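# Put finned modules in boxes and cap each with a cover

## Task

For every box: place exactly one finned metal module inside it with the fins pointing up, then lay exactly one flat steel cover on top of it, flat and with its edges lined up with the box's sides; each box must end up upright and flat on the table.

## Robot and tools

Robot. Two arms stand by a table. left_arm carries a two-finger gripper; its calibrated base is at (-0.008, +0.453, 0) m. right_arm carries a suction cup; its base is at (-0.064, -0.355, 0) m. Wrist cameras: cam_left_wrist and cam_right_wrist (672x504). An overhead view comes from cam_high (504x504).

Frames. The scene frame has its origin at table-top height, halfway between the two nominal bases. +z points up, +x points out over the table, and left_arm sits on the +y side. Image left and right do not follow the arm names. Reported positions (metres) and quaternions (wxyz) are in the scene frame. Offsets you send are along the current Hand target's own axes. Gripper: fingers point along its +z and open and close along its y. Its reported point lies between the closed pads; the fingertips extend about 19 mm past it when closed and 6 mm when open. A block juts about 10 cm toward the gripper's +x. Suction tool: the reported point is the centre of the cup rim (41 mm wide), and the cup faces along +z. About 3 cm behind the rim the tool body widens to roughly 9 cm sideways.

The 16-number row. Every motion command uses one row of 16 numbers, each in [-1, 1], always covering both arms. Order: left dx, dy, dz, rx, ry, rz, then gripper position, force_limit, speed; then right dx, dy, dz, rx, ry, rz, then suction. The six pose numbers are an offset from that arm's Hand target as it stood when the action or move began, not a place in the scene. A value of 1.0 equals 0.6 m of travel or 180 degrees of turn; rx, ry, rz form a single rotation vector. Within one action or one move list, every row counts from that same starting target. A new call starts from the new Hand target, so sending the same offset twice moves twice as far. Gripper position: +1 is fully open (85 mm), about -0.8 brings the pads together, -1 closes until blocked. force_limit and speed (both start at +1) set grip strength and closing rate (about 20, 85, 150 mm/s at -1, 0, +1). Suction above 0.01 is on, otherwise off; it stays as last set. To keep a tool unchanged, resend its previous values, since 0 is a real command.

execute_actions(actions, cameras). actions is a list of actions; each action is a table of up to 15 rows, one per 1/30 s step, and a short table repeats its last row to fill 15 steps. An empty list just reports state and images. cameras picks image names; [] gives none.

move(target, speed, blend, stop_force, zero, blocking, cameras). target is one row or a list of up to 15 rows, all offsets from the same starting Hand targets. speed: path top speed in m/s, 0.002 to 1, default 0.25 (turning up to twice that in rad/s); one value or one per target. blend: corner rounding in metres for lists. stop_force: 12 to 80 N, one value for both arms; an arm stops when it feels that much push along its travel, but it still presses afterwards, so approach slowly. Do not rely on it while the end effector rotates, or for light loose objects. Omit it when backing away from contact. zero (default true) re-zeroes force first. blocking=false returns early; not allowed with stop_force. A move lasts at most 10 s. The result adds a move: line, such as done, off_target, moving, held or fault, plus limits such as paced or held.

wait(seconds 0 to 10) lets time pass. stop brakes a running move. zoom_image(camera, region [x0, y0, x1, y1] in pixels, at most 504x504) enlarges a part of that camera's latest image. read_manual gives licence texts. finished_scene(scene) ends the current scene, using its number; it is final.

Results. Each arm shows end effector position, quaternion, Hand target (the next offsets start here), Joint velocities ("within noise" means at rest), and Flange force along the end effector axes (noisy; "no reading" near singular poses). The gripper shows object_status: 0 moving, 1 blocked while opening, 2 blocked while closing (a grip), 3 reached the requested opening or pads met. position_measured is in counts: 3 open, about 78 = 60 mm, 130 = 40 mm, 180 = 20 mm, 230 pads together. Suction shows suction_measured (near 0 means no seal, 0.83 or more airtight) and part_present (1 from 0.50, back to 0 under 0.45). MOTOR HOT warns of overheating.

Behaviour. Each control step limits the commanded pose to 70 mm and 16 degrees from the measured one, so one action may fall short; the next command asks again. To grip, send -1 and confirm status 2. To suck, press the rim fully onto a smooth flat face with no holes or edges under it; release by setting the part down and then switching suction off. A held part rides up to 16 mm closer to the tool.

Avoid. Anything falling off the table, or left off it, fails the task. Do not drop parts or let go of them while moving, and avoid slams, fast contact and hard pushes. Arms are stiff: commanding past a firm contact can trigger a fault. A force of 150 N or joint torque at its limit (148 N m for the big joints, 37.2 N m for the wrist joints) stops that arm for 10 s. Do not squeeze hard on a part still resting on something, and do not overload the gripper. Keep the arms clear of each other; a hard collision between them can end the scene. Holding loads or stretching out heats motors, and overheating brakes the arm for 30 s or more. Objects may occasionally get nudged by an outside push.

Each tool is called after "Request:" in YAML: its name, and indented under it one key for each argument.

## Session

Request:
execute_actions:
  actions: []

Scene clock: 0.00 s.
left_arm: end_effector_position=(+0.3320, +0.1592, +0.1789) position_measured=3 object_status=3 end_effector_quat_wxyz=(-0.343, -0.140, +0.916, -0.155) | right_arm: end_effector_position=(+0.3161, -0.5581, +0.2130) suction_measured=0.00 part_present=0 end_effector_quat_wxyz=(+0.357, +0.403, +0.618, +0.572)
Joint positions: left_arm=[-0.104 0.344 -0.187 0.461 -1.672 0.31] | right_arm=[-1.165 0.159 -0.444 -1.463 -1.569 0.586]
Joint velocities: within noise
Flange force (N): no reading
Hand target: left_arm +0.3320, +0.1592, +0.1789; -0.343, -0.140, +0.916, -0.155 | right_arm +0.3161, -0.5581, +0.2130; +0.357, +0.403, +0.618, +0.572

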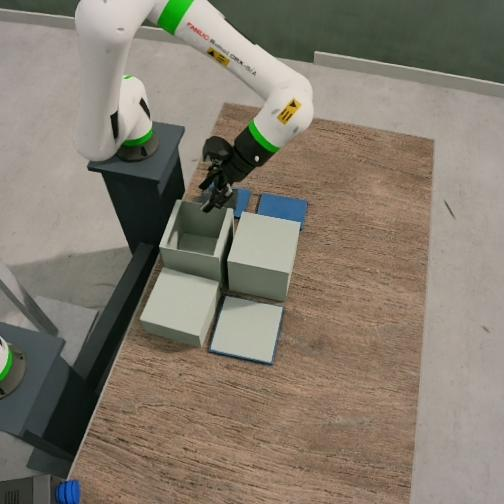

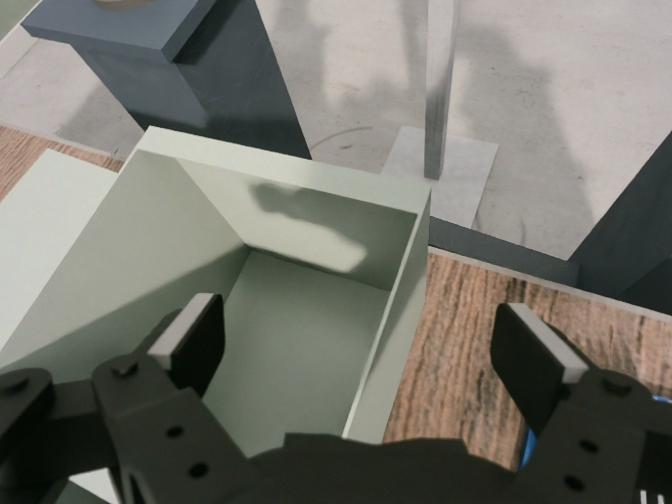

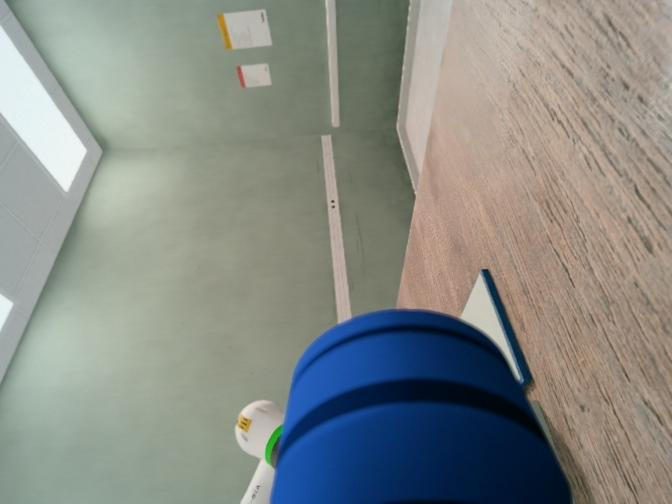

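Request:
zoom_image:
  camera: "cam_high"
  region: [120, 170, 320, 370]

Scaled by 2.520.

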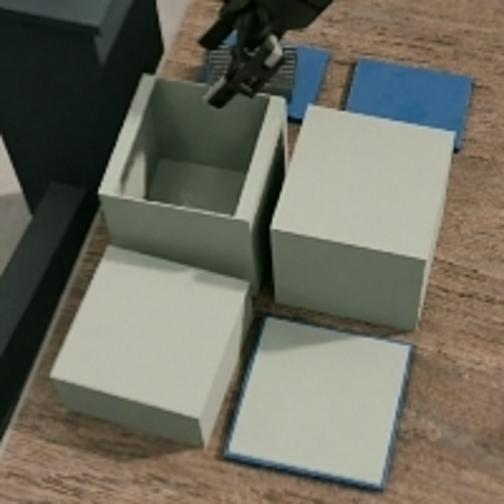

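Request:
move:
  target: [0.373,-0.192,-0.344,-0.1014,-0.2245,0.0916,1,-1,0,0,0,0,0,0,0,0]

Scene clock: 27.13 s.
left_arm: end_effector_position=(+0.3320, +0.0986, +0.4987) position_measured=3 object_status=3 end_effector_quat_wxyz=(+0.000, -0.001, +1.000, +0.000) | right_arm: end_effector_position=(+0.3161, -0.5581, +0.2130) suction_measured=0.00 part_present=0 end_effector_quat_wxyz=(+0.357, +0.403, +0.618, +0.572)
Joint positions: left_arm=[-0.532 0.275 0.844 0 -2.14 0.54] | right_arm=[-1.165 0.159 -0.444 -1.463 -1.569 0.586]
Joint velocities: within noise
Flange force (N): left_arm=[1.7 3.5 4.4] | right_arm=[-2.6 1.6 -3.1]
Hand target: left_arm +0.3320, +0.0986, +0.4987; +0.000, -0.001, +1.000, +0.000 | right_arm +0.3161, -0.5581, +0.2130; +0.357, +0.403, +0.618, +0.572
Off the commanded pose: left_arm 0.000 m, 0 deg | right_arm 0.000 m, 0 deg.
move: done

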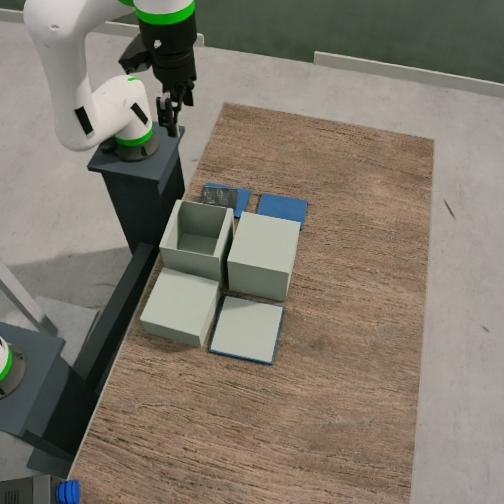

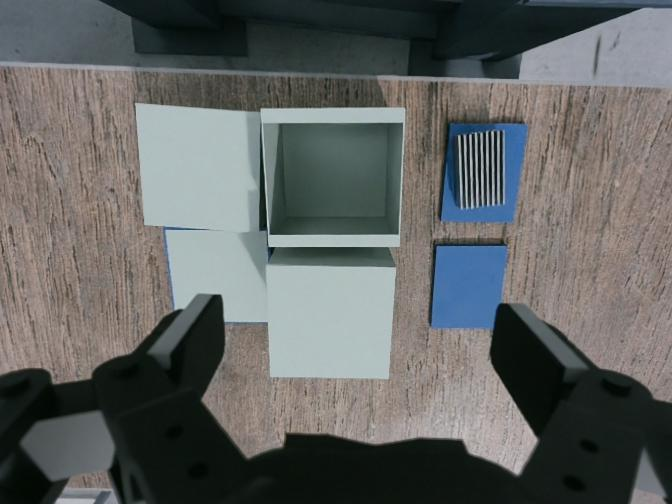

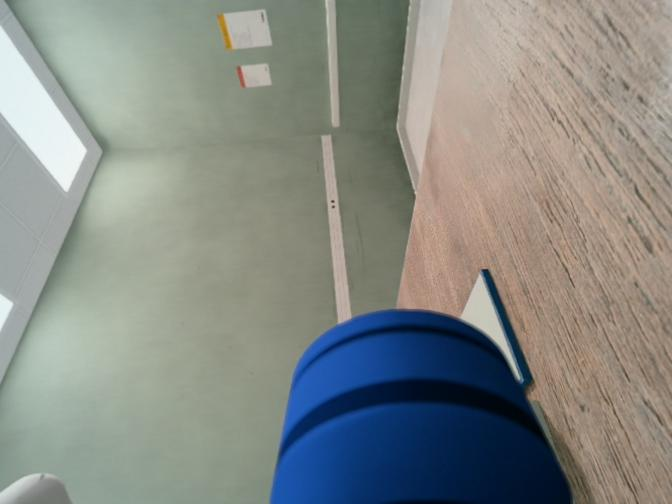

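Request:
zoom_image:
  camera: "cam_left_wrist"
  region: [120, 80, 420, 400]

Request:
zoom_image:
  camera: "cam_left_wrist"
  region: [400, 100, 560, 350]

Request:
zoom_image:
  camera: "cam_high"
  region: [130, 170, 310, 370]

Scaled by 1.575.

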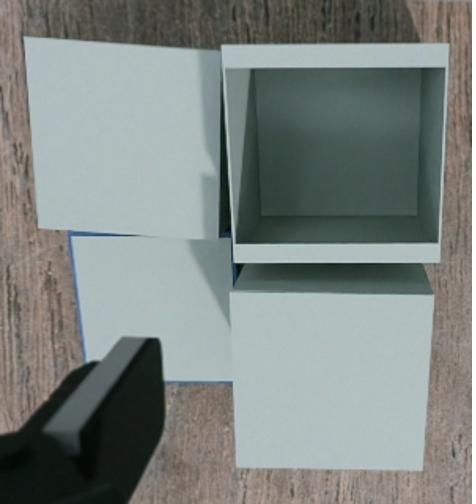

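Scaled by 2.016.

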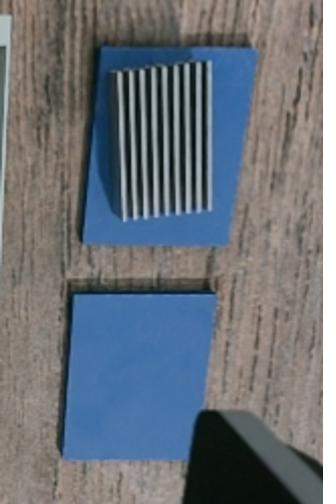

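Scaled by 2.520.

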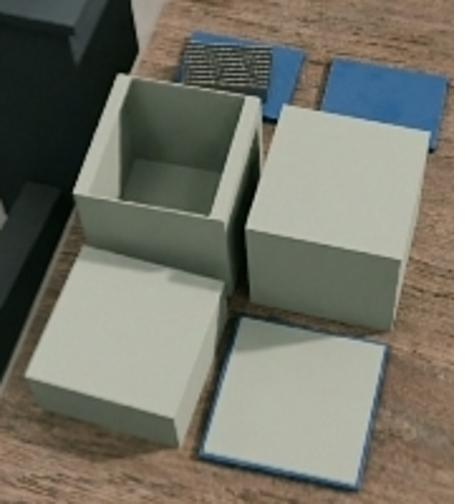

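Request:
move:
  target: [0,0,0,0,0,0,1,-1,0,0.12,0.226,0.126,-0.301,0.266,-0.461,0]
  speed: 0.4

Scene clock: 82.47 s.
left_arm: end_effector_position=(+0.3320, +0.0986, +0.4987) position_measured=3 object_status=3 end_effector_quat_wxyz=(+0.000, -0.001, +1.000, +0.000) | right_arm: end_effector_position=(+0.3662, -0.4583, +0.3427) suction_measured=0.00 part_present=0 end_effector_quat_wxyz=(+0.500, -0.499, +0.500, +0.500)
Joint positions: left_arm=[-0.532 0.275 0.844 0 -2.14 0.54] | right_arm=[-0.681 0.476 0.286 -1.412 -2.266 1.818]
Joint velocities: within noise
Flange force (N): left_arm=[1.6 3.7 4.2] | right_arm=[-3.3 -0.1 -3.0]
Hand target: left_arm +0.3320, +0.0986, +0.4987; +0.000, -0.001, +1.000, +0.000 | right_arm +0.3662, -0.4583, +0.3427; +0.500, -0.499, +0.500, +0.500
Off the commanded pose: left_arm 0.000 m, 0 deg | right_arm 0.000 m, 0 deg.
move: done

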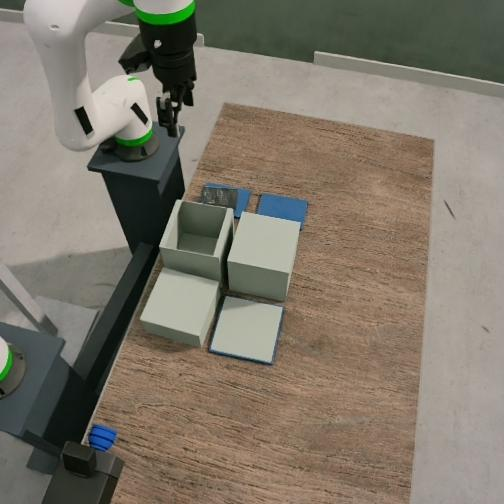

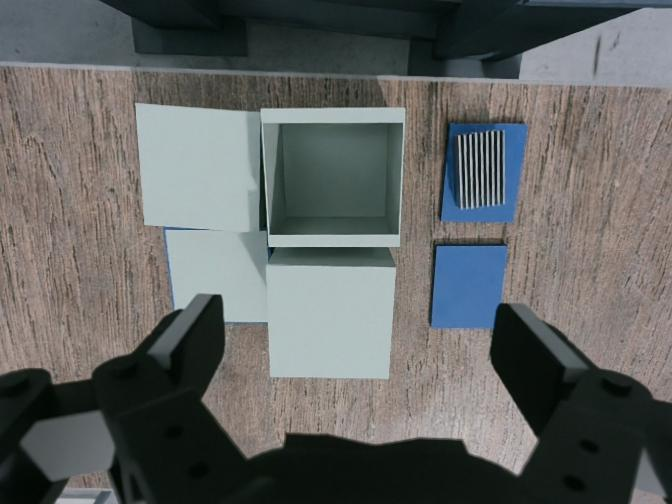

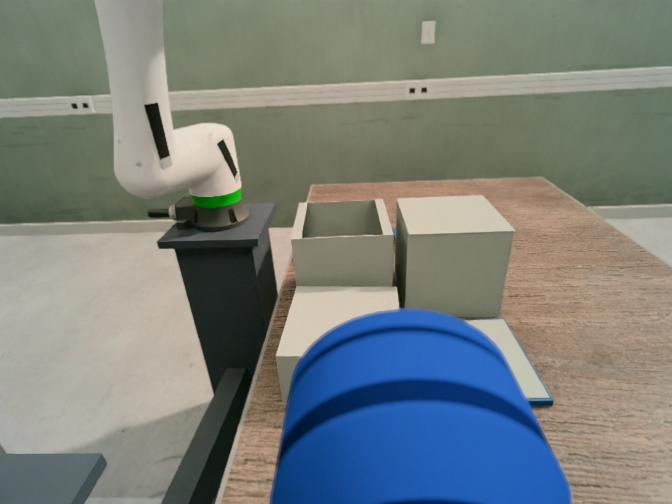

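Request:
zoom_image:
  camera: "cam_right_wrist"
  region: [260, 170, 560, 420]

Scaled by 1.680.

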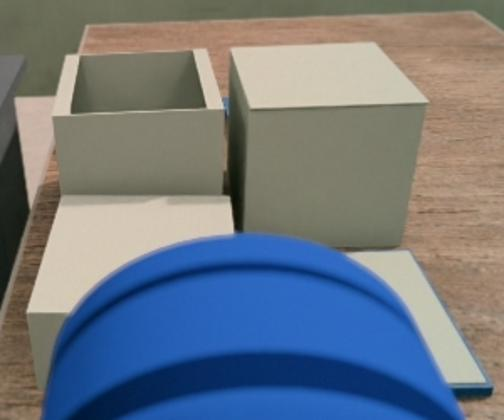

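Request:
move:
  target: [0,0,0,0,0,0,1,-1,0,0.3,0.033,0.1,0,0,0,0]
  cameras: ["cam_right_wrist"]

Request:
zoom_image:
  camera: "cam_right_wrist"
  region: [200, 100, 600, 400]

Scene clock: 98.30 s.
left_arm: end_effector_position=(+0.3320, +0.0986, +0.4987) position_measured=3 object_status=3 end_effector_quat_wxyz=(+0.000, -0.001, +1.000, +0.000) | right_arm: end_effector_position=(+0.3463, -0.3980, +0.1628) suction_measured=0.00 part_present=0 end_effector_quat_wxyz=(+0.500, -0.499, +0.500, +0.500)
Joint positions: left_arm=[-0.532 0.275 0.844 0 -2.14 0.54] | right_arm=[-0.568 0.654 0.035 -1.196 -2.048 2.281]
Joint velocities: within noise
Flange force (N): left_arm=[1.3 3.6 3.8] | right_arm=[-2.8 -1.4 -3.7]
Hand target: left_arm +0.3320, +0.0986, +0.4987; +0.000, -0.001, +1.000, +0.000 | right_arm +0.3463, -0.3980, +0.1628; +0.500, -0.499, +0.500, +0.500
Off the commanded pose: left_arm 0.000 m, 0 deg | right_arm 0.000 m, 0 deg.
move: done
Images, in order (width x height): cam_right_wrist 672x504.

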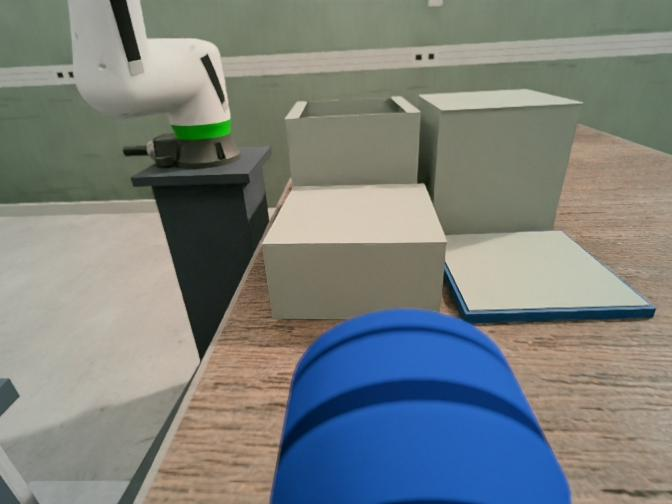

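Scaled by 1.260.

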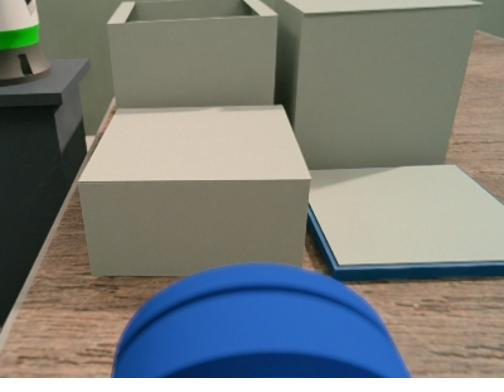

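Request:
zoom_image:
  camera: "cam_right_wrist"
  region: [255, 175, 455, 325]

Request:
zoom_image:
  camera: "cam_right_wrist"
  region: [410, 80, 590, 215]

Scaled by 2.520.

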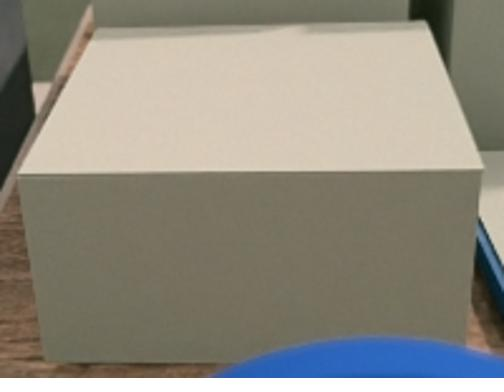

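Scaled by 2.800.

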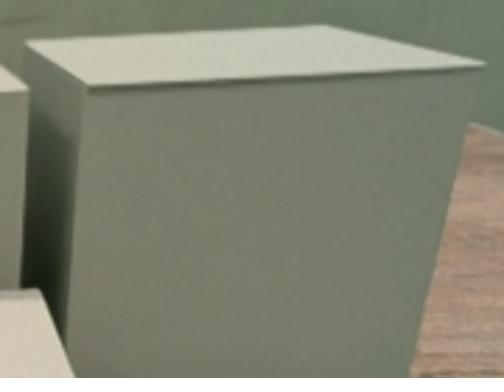

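Request:
move:
  target: [0,0,0,0,0,0,-0.8,-1,0,0,0,0,0,0,0,0]
  cameras: ["cam_left_wrist"]

Request:
move:
  target: [0,0,0.25,0,0,0,-0.8,-1,0,0,0,0,0,0,0,0]
  cameras: ["cam_left_wrist"]

Scene clock: 118.83 s.
left_arm: end_effector_position=(+0.3320, +0.0986, +0.4987) position_measured=229 object_status=0 end_effector_quat_wxyz=(+0.000, -0.001, +1.000, +0.000) | right_arm: end_effector_position=(+0.3463, -0.3980, +0.1628) suction_measured=0.00 part_present=0 end_effector_quat_wxyz=(+0.500, -0.499, +0.500, +0.500)
Joint positions: left_arm=[-0.532 0.275 0.844 0 -2.14 0.54] | right_arm=[-0.568 0.654 0.035 -1.196 -2.048 2.281]
Joint velocities: within noise
Flange force (N): left_arm=[1.7 3.6 3.6] | right_arm=[-3.5 -1.0 -3.1]
Hand target: left_arm +0.3320, +0.0986, +0.4987; +0.000, -0.001, +1.000, +0.000 | right_arm +0.3463, -0.3980, +0.1628; +0.500, -0.499, +0.500, +0.500
Off the commanded pose: left_arm 0.000 m, 0 deg | right_arm 0.000 m, 0 deg.
move: done
Images, in order (width x height): cam_left_wrist 672x504.

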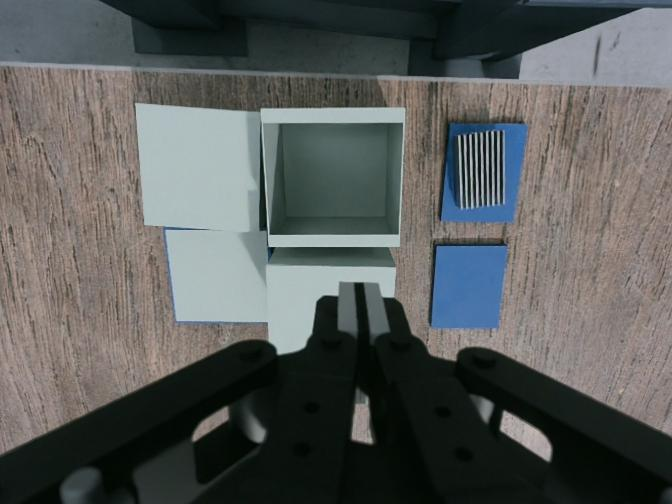

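Scene clock: 119.90 s.
left_arm: end_effector_position=(+0.3320, +0.0987, +0.3487) position_measured=229 object_status=3 end_effector_quat_wxyz=(+0.000, -0.001, +1.000, +0.000) | right_arm: end_effector_position=(+0.3463, -0.3980, +0.1628) suction_measured=0.00 part_present=0 end_effector_quat_wxyz=(+0.500, -0.499, +0.500, +0.500)
Joint positions: left_arm=[-0.532 0.121 0.282 0 -1.732 0.54] | right_arm=[-0.568 0.654 0.035 -1.196 -2.048 2.281]
Joint velocities: within noise
Flange force (N): left_arm=[0.0 2.3 0.7] | right_arm=[-3.4 -0.6 -2.7]
Hand target: left_arm +0.3320, +0.0987, +0.3487; +0.000, -0.001, +1.000, +0.000 | right_arm +0.3463, -0.3980, +0.1628; +0.500, -0.499, +0.500, +0.500
Off the commanded pose: left_arm 0.000 m, 0 deg | right_arm 0.000 m, 0 deg.
move: done
Images, in order (width x height): cam_left_wrist 672x504.

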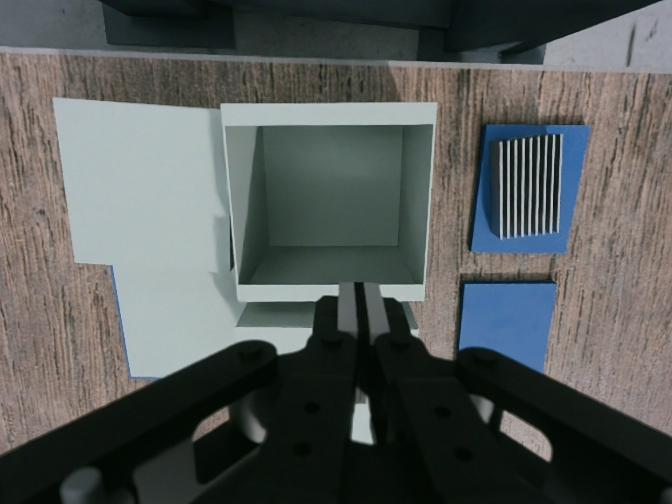

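Request:
zoom_image:
  camera: "cam_left_wrist"
  region: [440, 100, 620, 270]

Request:
zoom_image:
  camera: "cam_left_wrist"
  region: [200, 80, 460, 320]

Scaled by 2.800.

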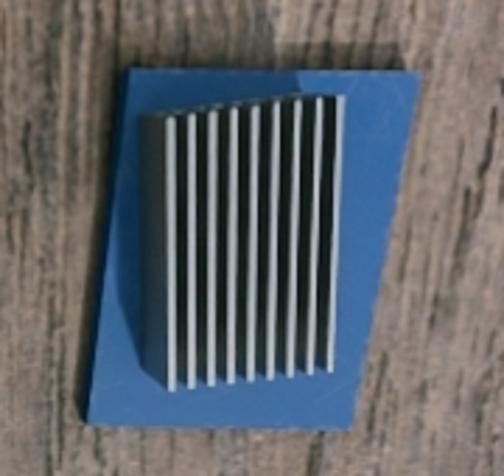

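Scaled by 1.938.

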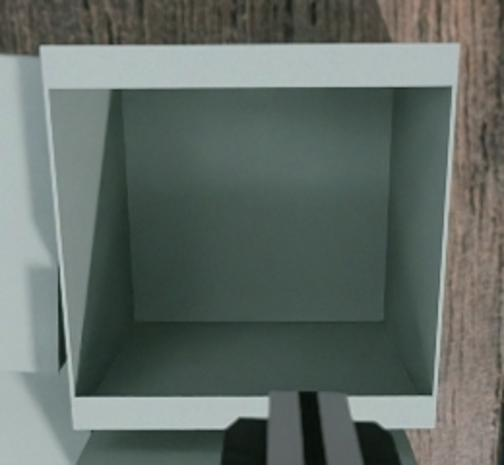

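Request:
move:
  target: [0.0,0.35,-0.25,0,0,0,1,-1,0,-0.4,-0.083,0.167,-0.385,0.385,-0.385,0]
  speed: 0.4

Scene clock: 241.63 s.
left_arm: end_effector_position=(+0.3318, +0.3087, +0.4988) position_measured=3 object_status=3 end_effector_quat_wxyz=(+0.000, -0.001, +1.000, +0.000) | right_arm: end_effector_position=(+0.3963, -0.2982, +0.4029) suction_measured=0.00 part_present=0 end_effector_quat_wxyz=(-0.001, +1.000, +0.000, +0.000)
Joint positions: left_arm=[-0.036 -0.063 0.466 -0.001 -2.1 0.044] | right_arm=[0.437 0.069 0.313 -0.001 -1.815 2.735]
Joint velocities: within noise
Flange force (N): left_arm=[1.1 2.9 3.2] | right_arm=[3.3 1.9 -3.3]
Hand target: left_arm +0.3318, +0.3086, +0.4988; +0.000, -0.001, +1.000, +0.000 | right_arm +0.3963, -0.2982, +0.4029; -0.001, +1.000, +0.000, +0.000
Off the commanded pose: left_arm 0.000 m, 0 deg | right_arm 0.000 m, 0 deg.
move: done

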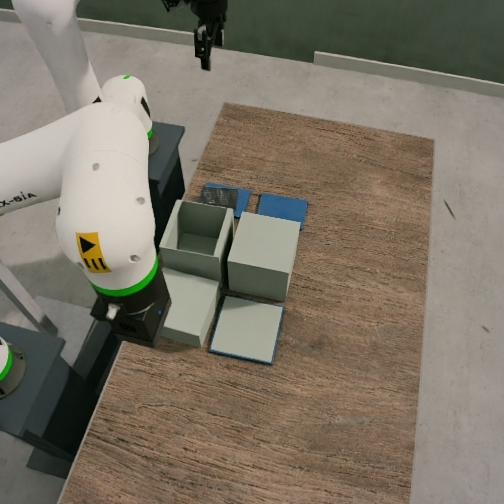

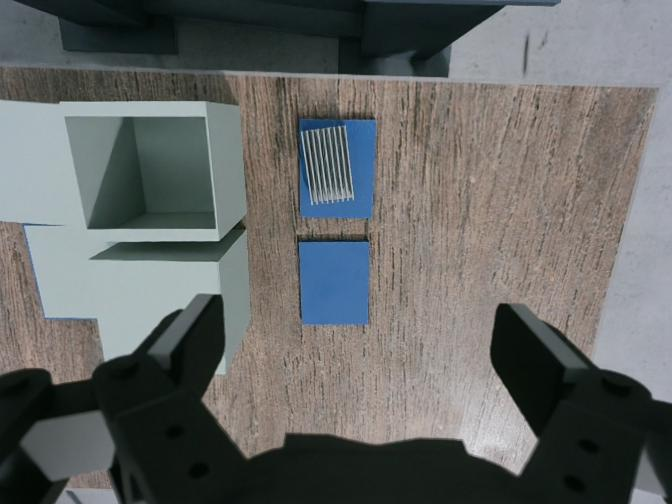

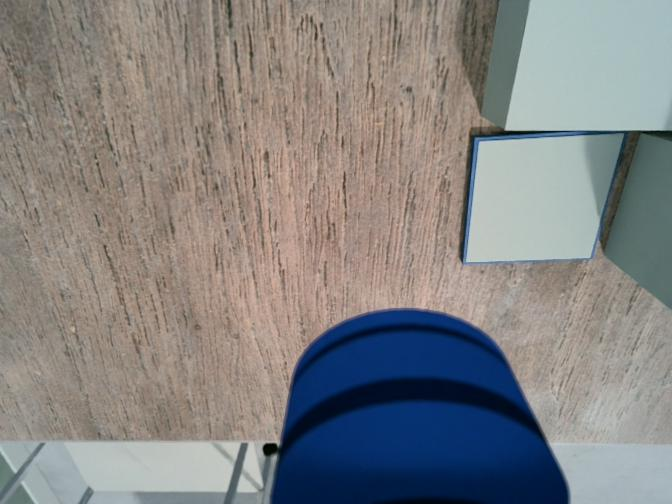

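Request:
zoom_image:
  camera: "cam_left_wrist"
  region: [0, 80, 300, 390]

Scaled by 1.626.

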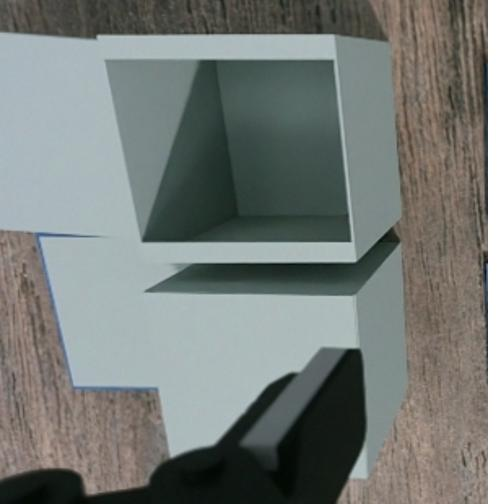

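Request:
move:
  target: [0.0,0,0,0,0,0,1,-1,0,0.197,-0.632,0.17,0,0,0,0]
  speed: 0.4

Request:
move:
  target: [0.0,0,0,0,0,0,1,-1,0,0,0,0.15,0,0,0,0]
  cameras: ["cam_right_wrist"]

Scene clock: 408.23 s.
left_arm: end_effector_position=(+0.3318, +0.3086, +0.4988) position_measured=3 object_status=3 end_effector_quat_wxyz=(+0.000, -0.001, +1.000, +0.000) | right_arm: end_effector_position=(+0.5145, +0.0811, +0.3014) suction_measured=0.00 part_present=0 end_effector_quat_wxyz=(-0.001, +1.000, +0.000, +0.000)
Joint positions: left_arm=[-0.036 -0.063 0.466 0 -2.1 0.044] | right_arm=[0.856 0.842 1.17 -0.001 -1.898 2.315]
Joint velocities: within noise
Flange force (N): left_arm=[1.1 2.3 2.5] | right_arm=no reading
Hand target: left_arm +0.3318, +0.3086, +0.4988; +0.000, -0.001, +1.000, +0.000 | right_arm +0.5145, +0.0811, +0.3014; -0.001, +1.000, +0.000, +0.000
Off the commanded pose: left_arm 0.000 m, 0 deg | right_arm 0.000 m, 0 deg.
move: done

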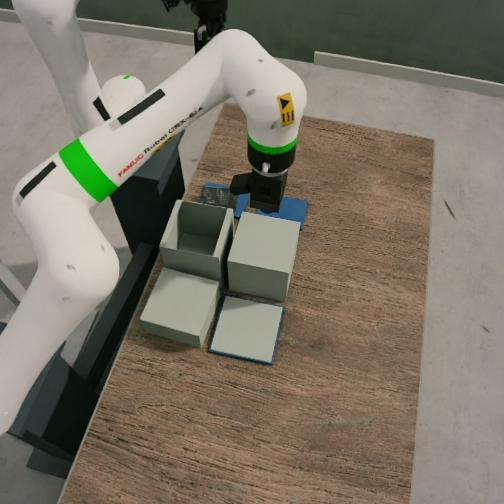

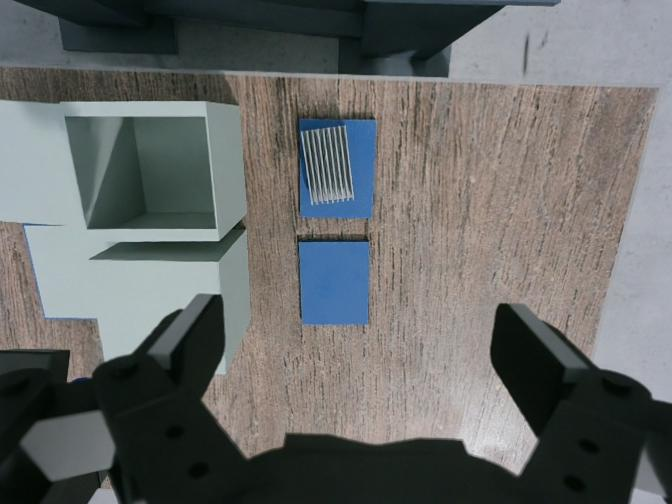

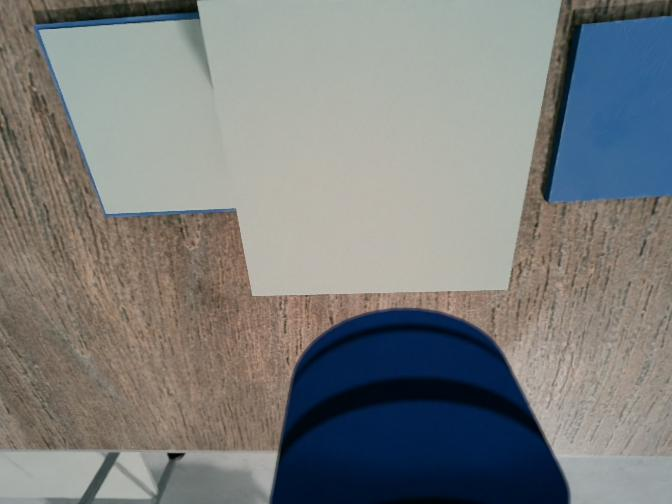

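Scene clock: 409.07 s.
left_arm: end_effector_position=(+0.3318, +0.3086, +0.4988) position_measured=3 object_status=3 end_effector_quat_wxyz=(+0.000, -0.001, +1.000, +0.000) | right_arm: end_effector_position=(+0.5145, +0.0813, +0.2115) suction_measured=0.00 part_present=0 end_effector_quat_wxyz=(-0.001, +1.000, +0.000, +0.000)
Joint positions: left_arm=[-0.036 -0.063 0.466 0 -2.1 0.044] | right_arm=[0.856 0.764 0.824 -0.001 -1.63 2.315]
Joint velocities: within noise
Flange force (N): left_arm=[2.7 3.7 3.9] | right_arm=[1.1 0.6 -2.9]
Hand target: left_arm +0.3318, +0.3086, +0.4988; +0.000, -0.001, +1.000, +0.000 | right_arm +0.5144, +0.0813, +0.2114; -0.001, +1.000, +0.000, +0.000
Off the commanded pose: left_arm 0.000 m, 0 deg | right_arm 0.000 m, 0 deg.
move: done
Images, in order (width x height): cam_right_wrist 672x504.

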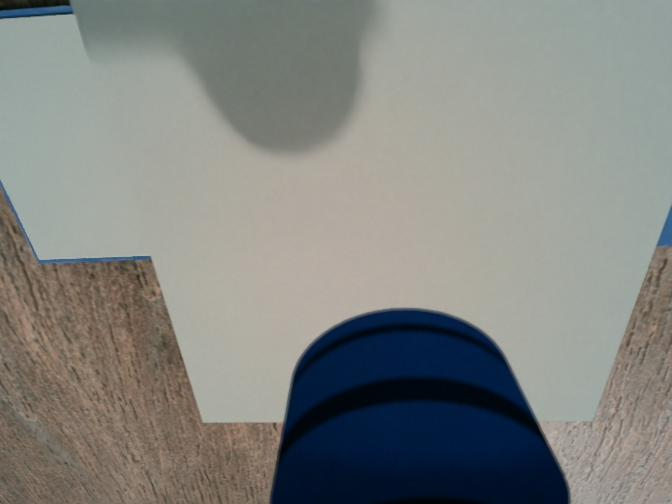

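Request:
move:
  target: [0.0,0,0,0,0,0,1,-1,0,-0.005,-0.0067,0.06,0,0,0,1]
  cameras: []

Request:
move:
  target: [0.0,0,0,0,0,0,1,-1,0,0,0,0.06,0,0,0,1]
  cameras: ["cam_right_wrist"]
  stop_force: 12
  speed: 0.01

Scene clock: 451.33 s.
left_arm: end_effector_position=(+0.3318, +0.3086, +0.4988) position_measured=3 object_status=3 end_effector_quat_wxyz=(+0.000, -0.001, +1.000, +0.000) | right_arm: end_effector_position=(+0.5114, +0.0853, +0.1754) suction_measured=0.00 part_present=0 end_effector_quat_wxyz=(-0.001, +1.000, +0.000, +0.000)
Joint positions: left_arm=[-0.036 -0.063 0.466 0 -2.1 0.044] | right_arm=[0.863 0.763 0.737 -0.001 -1.545 2.308]
Joint velocities: within noise
Flange force (N): left_arm=[1.5 2.4 2.2] | right_arm=[0.8 0.8 -3.0]
Hand target: left_arm +0.3318, +0.3086, +0.4988; +0.000, -0.001, +1.000, +0.000 | right_arm +0.5114, +0.0853, +0.1754; -0.001, +1.000, +0.000, +0.000
Off the commanded pose: left_arm 0.000 m, 0 deg | right_arm 0.000 m, 0 deg.
move: done
No camera images: "cameras" was empty.

Scene clock: 455.37 s.
left_arm: end_effector_position=(+0.3318, +0.3086, +0.4988) position_measured=3 object_status=3 end_effector_quat_wxyz=(+0.000, -0.001, +1.000, +0.000) | right_arm: end_effector_position=(+0.5115, +0.0854, +0.1410) suction_measured=0.95 part_present=1 end_effector_quat_wxyz=(-0.001, +1.000, +0.000, +0.000)
Joint positions: left_arm=[-0.036 -0.063 0.466 0 -2.1 0.044] | right_arm=[0.863 0.77 0.669 -0.001 -1.469 2.308]
Joint velocities: within noise
Flange force (N): left_arm=[1.7 3.3 2.3] | right_arm=[-3.2 1.2 -20.8]
Hand target: left_arm +0.3318, +0.3086, +0.4988; +0.000, -0.001, +1.000, +0.000 | right_arm +0.5115, +0.0854, +0.1410; -0.001, +1.000, +0.000, +0.000 (not the last commanded pose)
Off the commanded pose: left_arm 0.000 m, 0 deg | right_arm 0.002 m, 0 deg.
move: contact (right_arm)
Images, in order (width x height): cam_right_wrist 672x504.

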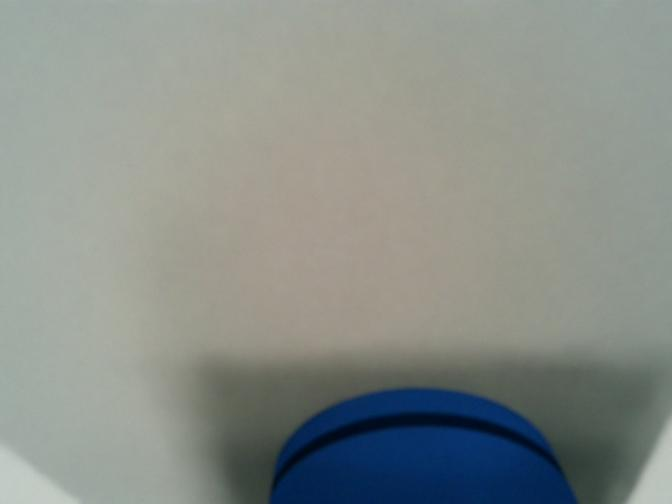

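Request:
move:
  target: [0.0,0,0,0,0,0,1,-1,0,0,0,-0.25,0,0,0,1]
  speed: 0.15

Scene clock: 460.03 s.
left_arm: end_effector_position=(+0.3318, +0.3086, +0.4988) position_measured=3 object_status=3 end_effector_quat_wxyz=(+0.000, -0.001, +1.000, +0.000) | right_arm: end_effector_position=(+0.5114, +0.0852, +0.2910) suction_measured=0.95 part_present=1 end_effector_quat_wxyz=(-0.001, +1.000, +0.000, +0.000)
Joint positions: left_arm=[-0.036 -0.063 0.466 0 -2.1 0.044] | right_arm=[0.863 0.823 1.112 -0.001 -1.858 2.308]
Joint velocities: within noise
Flange force (N): left_arm=[0.7 2.3 2.7] | right_arm=no reading
Hand target: left_arm +0.3318, +0.3086, +0.4988; +0.000, -0.001, +1.000, +0.000 | right_arm +0.5115, +0.0852, +0.2910; -0.001, +1.000, +0.000, +0.000
Off the commanded pose: left_arm 0.000 m, 0 deg | right_arm 0.000 m, 0 deg.
move: done

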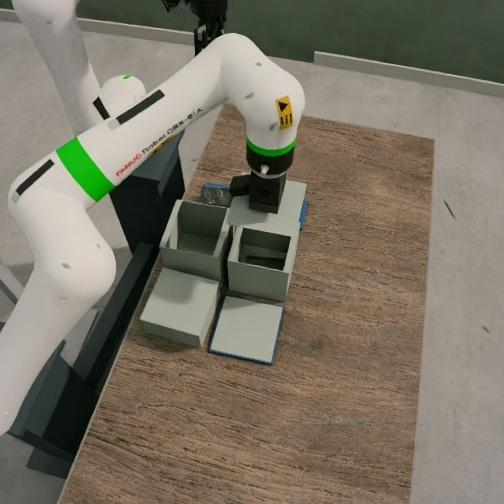

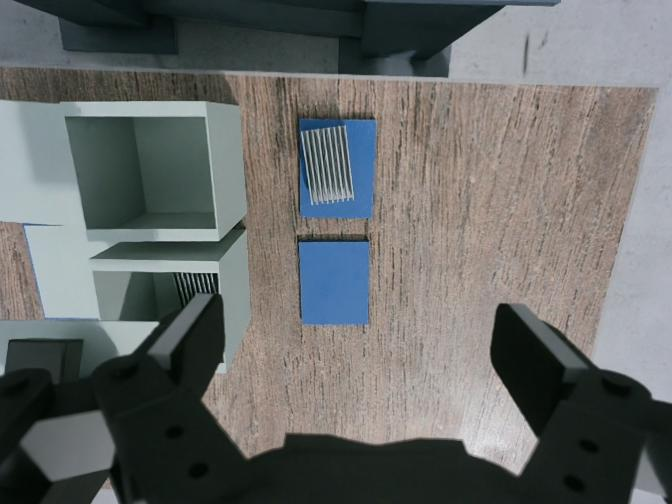

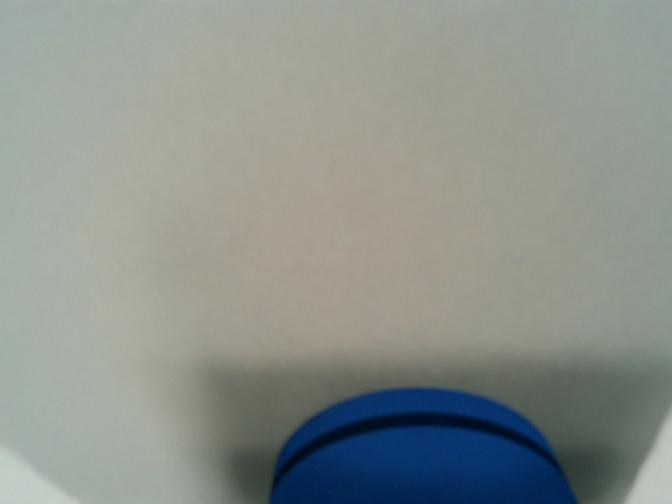

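Request:
zoom_image:
  camera: "cam_left_wrist"
  region: [80, 220, 260, 380]

Request:
zoom_image:
  camera: "cam_high"
  region: [220, 210, 310, 310]

Scaled by 2.800.

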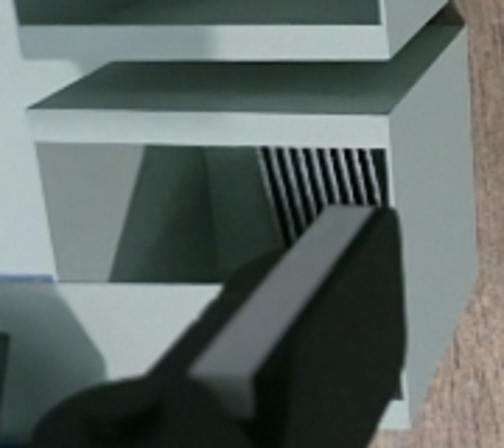

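Scaled by 5.040.

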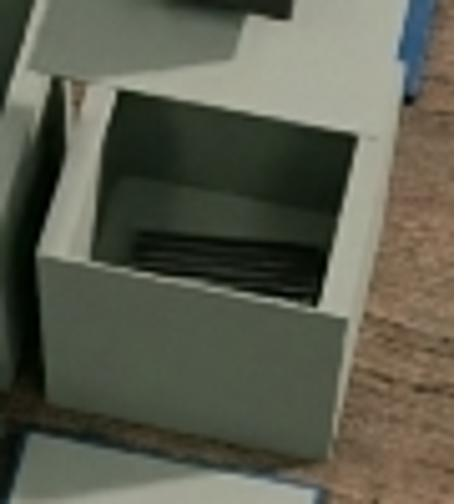

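Request:
move:
  target: [-0.25,-0.183,0,0,0,0,1,-1,0,0,0.267,0,0,0,0,1]
  speed: 0.3
  cameras: ["cam_left_wrist"]

Request:
zoom_image:
  camera: "cam_left_wrist"
  region: [100, 60, 350, 310]

Scene clock: 473.27 s.
left_arm: end_effector_position=(+0.3516, +0.2938, +0.4982) position_measured=3 object_status=3 end_effector_quat_wxyz=(+0.000, +0.000, +1.000, -0.001) | right_arm: end_effector_position=(+0.5115, +0.0176, +0.2909) suction_measured=0.95 part_present=1 end_effector_quat_wxyz=(-0.001, +1.000, +0.000, +0.000)
Joint positions: left_arm=[-0.073 -0.003 0.521 0.001 -2.095 0.081] | right_arm=[0.795 0.656 0.834 -0.001 -1.748 2.376]
Joint velocities: within noise
Flange force (N): left_arm=[2.4 3.7 4.0] | right_arm=[2.1 0.5 -0.8]
Hand target: left_arm +0.3516, +0.2938, +0.4982; +0.000, +0.000, +1.000, -0.001 (not the last commanded pose) | right_arm +0.5115, +0.0175, +0.2909; -0.001, +1.000, +0.000, +0.000 (not the last commanded pose)
Off the commanded pose: left_arm 0.161 m, 0 deg | right_arm 0.093 m, 0 deg.
move: held (left_arm; a check stopped the path), off_target (right_arm; braked when a check withheld steps of left_arm); limits=held
pose unreachable (left arm): on one or more control steps of this call, first in action 0 (counted from 0), this arm could not follow its commanded pose, so it was not sent that pose on those steps. It may still have moved: this result reports where it is.
cause: moving toward the commanded pose would bring a part of the arm too close to another arm (this arm's gripper and a part of the right arm just beyond its joint 4 (forearm roll)).
Images, in order (width x height): cam_left_wrist 672x504.

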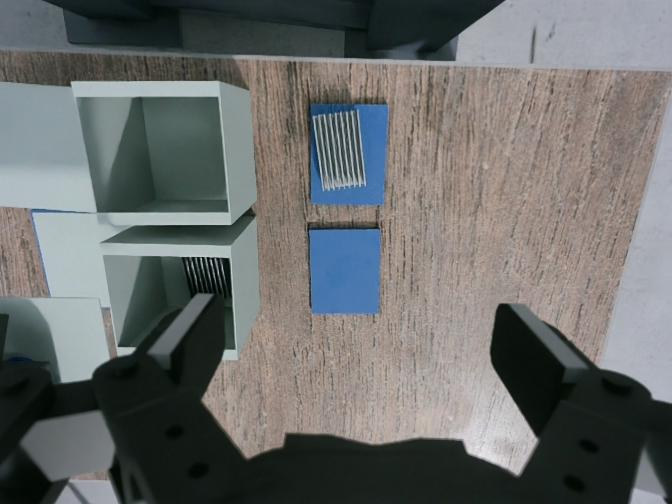

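Scaled by 2.016.

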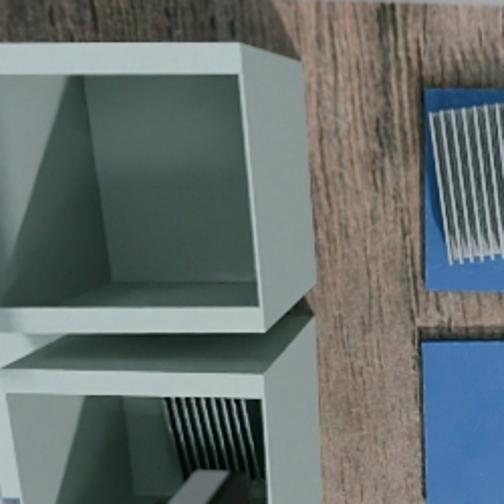

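Request:
move:
  target: [0,0,0,0,0,0,1,-1,0,0,0.18,0,0,0,0,1]
  speed: 0.3
  cameras: []

Request:
move:
  target: [-0.23,-0.13,0,0,0,0,1,-1,0,0,0,0,0,0,0,1]
  speed: 0.3
  cameras: ["cam_left_wrist"]

Request:
zoom_image:
  camera: "cam_left_wrist"
  region: [100, 60, 350, 310]

Scene clock: 480.10 s.
left_arm: end_effector_position=(+0.3516, +0.2938, +0.4982) position_measured=3 object_status=3 end_effector_quat_wxyz=(+0.000, +0.000, +1.000, -0.001) | right_arm: end_effector_position=(+0.5114, -0.0904, +0.2907) suction_measured=0.95 part_present=1 end_effector_quat_wxyz=(-0.001, +1.000, +0.000, +0.000)
Joint positions: left_arm=[-0.073 -0.003 0.521 0.001 -2.095 0.081] | right_arm=[0.667 0.487 0.577 -0.001 -1.66 2.504]
Joint velocities: within noise
Flange force (N): left_arm=[1.9 3.3 3.6] | right_arm=[2.5 0.7 -0.6]
Hand target: left_arm +0.3516, +0.2938, +0.4982; +0.000, +0.000, +1.000, -0.001 | right_arm +0.5114, -0.0905, +0.2907; -0.001, +1.000, +0.000, +0.000
Off the commanded pose: left_arm 0.000 m, 0 deg | right_arm 0.000 m, 0 deg.
move: done
No camera images: "cameras" was empty.

Scene clock: 481.37 s.
left_arm: end_effector_position=(+0.4897, +0.2159, +0.4984) position_measured=3 object_status=3 end_effector_quat_wxyz=(+0.000, +0.000, +1.000, -0.001) | right_arm: end_effector_position=(+0.5114, -0.0905, +0.2907) suction_measured=0.95 part_present=1 end_effector_quat_wxyz=(-0.001, +1.000, +0.000, +0.000)
Joint positions: left_arm=[-0.2 0.504 1.173 0.001 -2.239 0.208] | right_arm=[0.667 0.487 0.577 -0.001 -1.66 2.504]
Joint velocities: within noise
Flange force (N): left_arm=no reading | right_arm=[1.8 0.9 -0.3]
Hand target: left_arm +0.4897, +0.2159, +0.4984; +0.000, +0.000, +1.000, -0.001 | right_arm +0.5114, -0.0905, +0.2907; -0.001, +1.000, +0.000, +0.000
Off the commanded pose: left_arm 0.000 m, 0 deg | right_arm 0.000 m, 0 deg.
move: done
Images, in order (width x height): cam_left_wrist 672x504.

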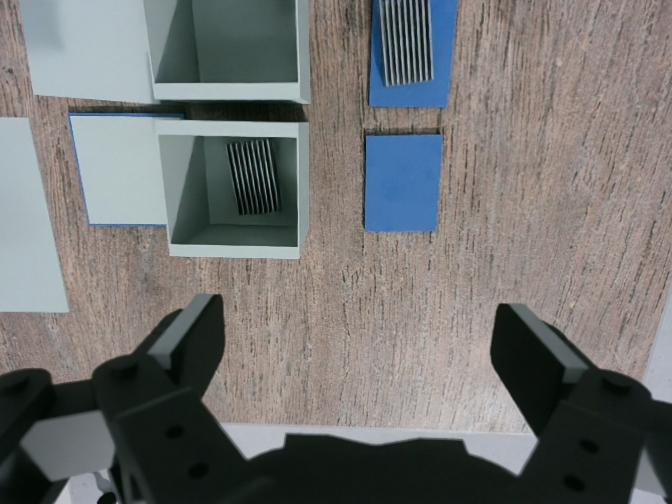

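Scaled by 2.016.

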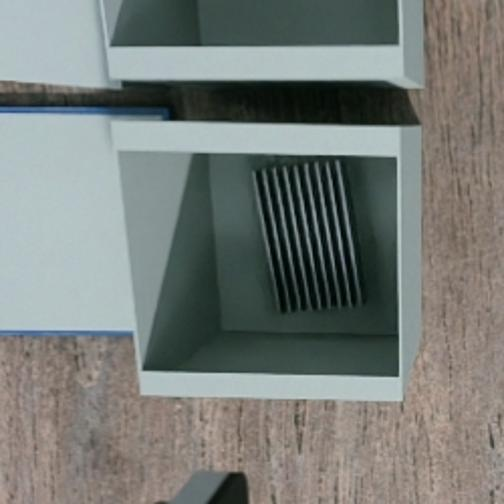

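Request:
move:
  target: [0.263,0.155,0,0,0,0,1,-1,0,0,0,0,0,0,0,1]
  speed: 0.4
  cameras: []

Request:
move:
  target: [0,0,0,0,0,0,1,-1,0,0.0,-0.2928,0,0,0,0,1]
  speed: 0.25
  cameras: []

Request:
move:
  target: [0,0,0,0,0,0,1,-1,0,0.0,0,0.21,0,0,0,1]
  speed: 0.15

Scene clock: 495.67 s.
left_arm: end_effector_position=(+0.3319, +0.3088, +0.4981) position_measured=3 object_status=3 end_effector_quat_wxyz=(+0.000, +0.000, +1.000, -0.001) | right_arm: end_effector_position=(+0.5114, -0.0905, +0.2907) suction_measured=0.95 part_present=1 end_effector_quat_wxyz=(-0.001, +1.000, +0.000, +0.000)
Joint positions: left_arm=[-0.035 -0.065 0.462 0.001 -2.097 0.043] | right_arm=[0.667 0.487 0.577 -0.001 -1.66 2.504]
Joint velocities: within noise
Flange force (N): left_arm=[1.4 2.4 2.3] | right_arm=[1.6 0.7 -0.3]
Hand target: left_arm +0.3318, +0.3088, +0.4982; +0.000, +0.000, +1.000, -0.001 | right_arm +0.5114, -0.0905, +0.2907; -0.001, +1.000, +0.000, +0.000
Off the commanded pose: left_arm 0.000 m, 0 deg | right_arm 0.000 m, 0 deg.
move: done; limits=paced
No camera images: "cameras" was empty.

Scene clock: 496.97 s.
left_arm: end_effector_position=(+0.3318, +0.3088, +0.4982) position_measured=3 object_status=3 end_effector_quat_wxyz=(+0.000, +0.000, +1.000, -0.001) | right_arm: end_effector_position=(+0.5114, +0.0852, +0.2910) suction_measured=0.95 part_present=1 end_effector_quat_wxyz=(-0.001, +1.000, +0.000, +0.000)
Joint positions: left_arm=[-0.035 -0.065 0.462 0.001 -2.097 0.043] | right_arm=[0.863 0.824 1.112 -0.001 -1.859 2.308]
Joint velocities: within noise
Flange force (N): left_arm=[1.8 3.0 3.8] | right_arm=no reading
Hand target: left_arm +0.3318, +0.3088, +0.4982; +0.000, +0.000, +1.000, -0.001 | right_arm +0.5115, +0.0852, +0.2910; -0.001, +1.000, +0.000, +0.000
Off the commanded pose: left_arm 0.000 m, 0 deg | right_arm 0.000 m, 0 deg.
move: done
No camera images: "cameras" was empty.

Scene clock: 498.13 s.
left_arm: end_effector_position=(+0.3318, +0.3088, +0.4982) position_measured=3 object_status=3 end_effector_quat_wxyz=(+0.000, +0.000, +1.000, -0.001) | right_arm: end_effector_position=(+0.5115, +0.0854, +0.1650) suction_measured=0.95 part_present=1 end_effector_quat_wxyz=(-0.001, +1.000, +0.000, +0.000)
Joint positions: left_arm=[-0.035 -0.065 0.462 0.001 -2.097 0.043] | right_arm=[0.863 0.764 0.715 -0.001 -1.521 2.308]
Joint velocities: within noise
Flange force (N): left_arm=[1.8 2.7 2.6] | right_arm=[2.3 -0.4 -1.2]
Hand target: left_arm +0.3318, +0.3088, +0.4982; +0.000, +0.000, +1.000, -0.001 | right_arm +0.5115, +0.0854, +0.1650; -0.001, +1.000, +0.000, +0.000
Off the commanded pose: left_arm 0.000 m, 0 deg | right_arm 0.000 m, 0 deg.
move: done

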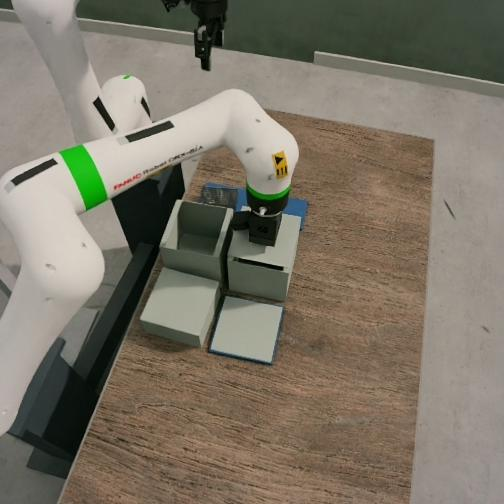

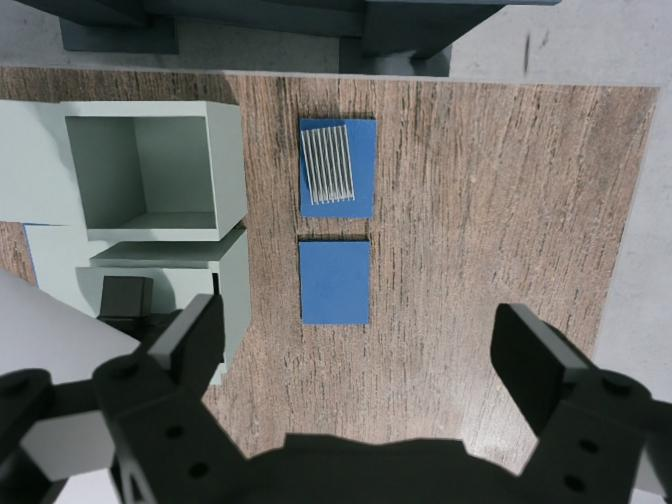

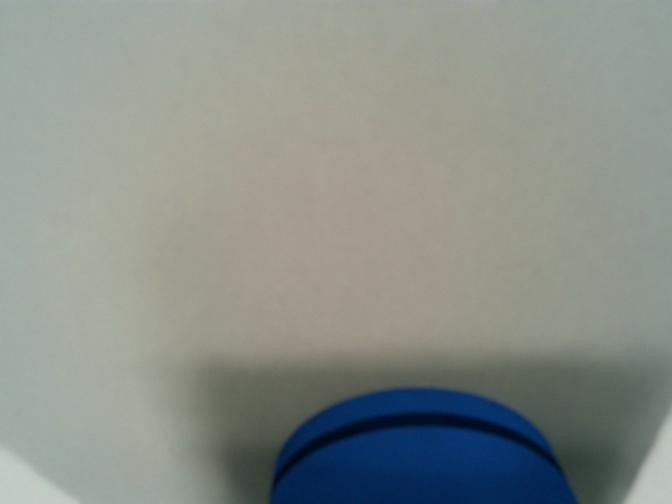

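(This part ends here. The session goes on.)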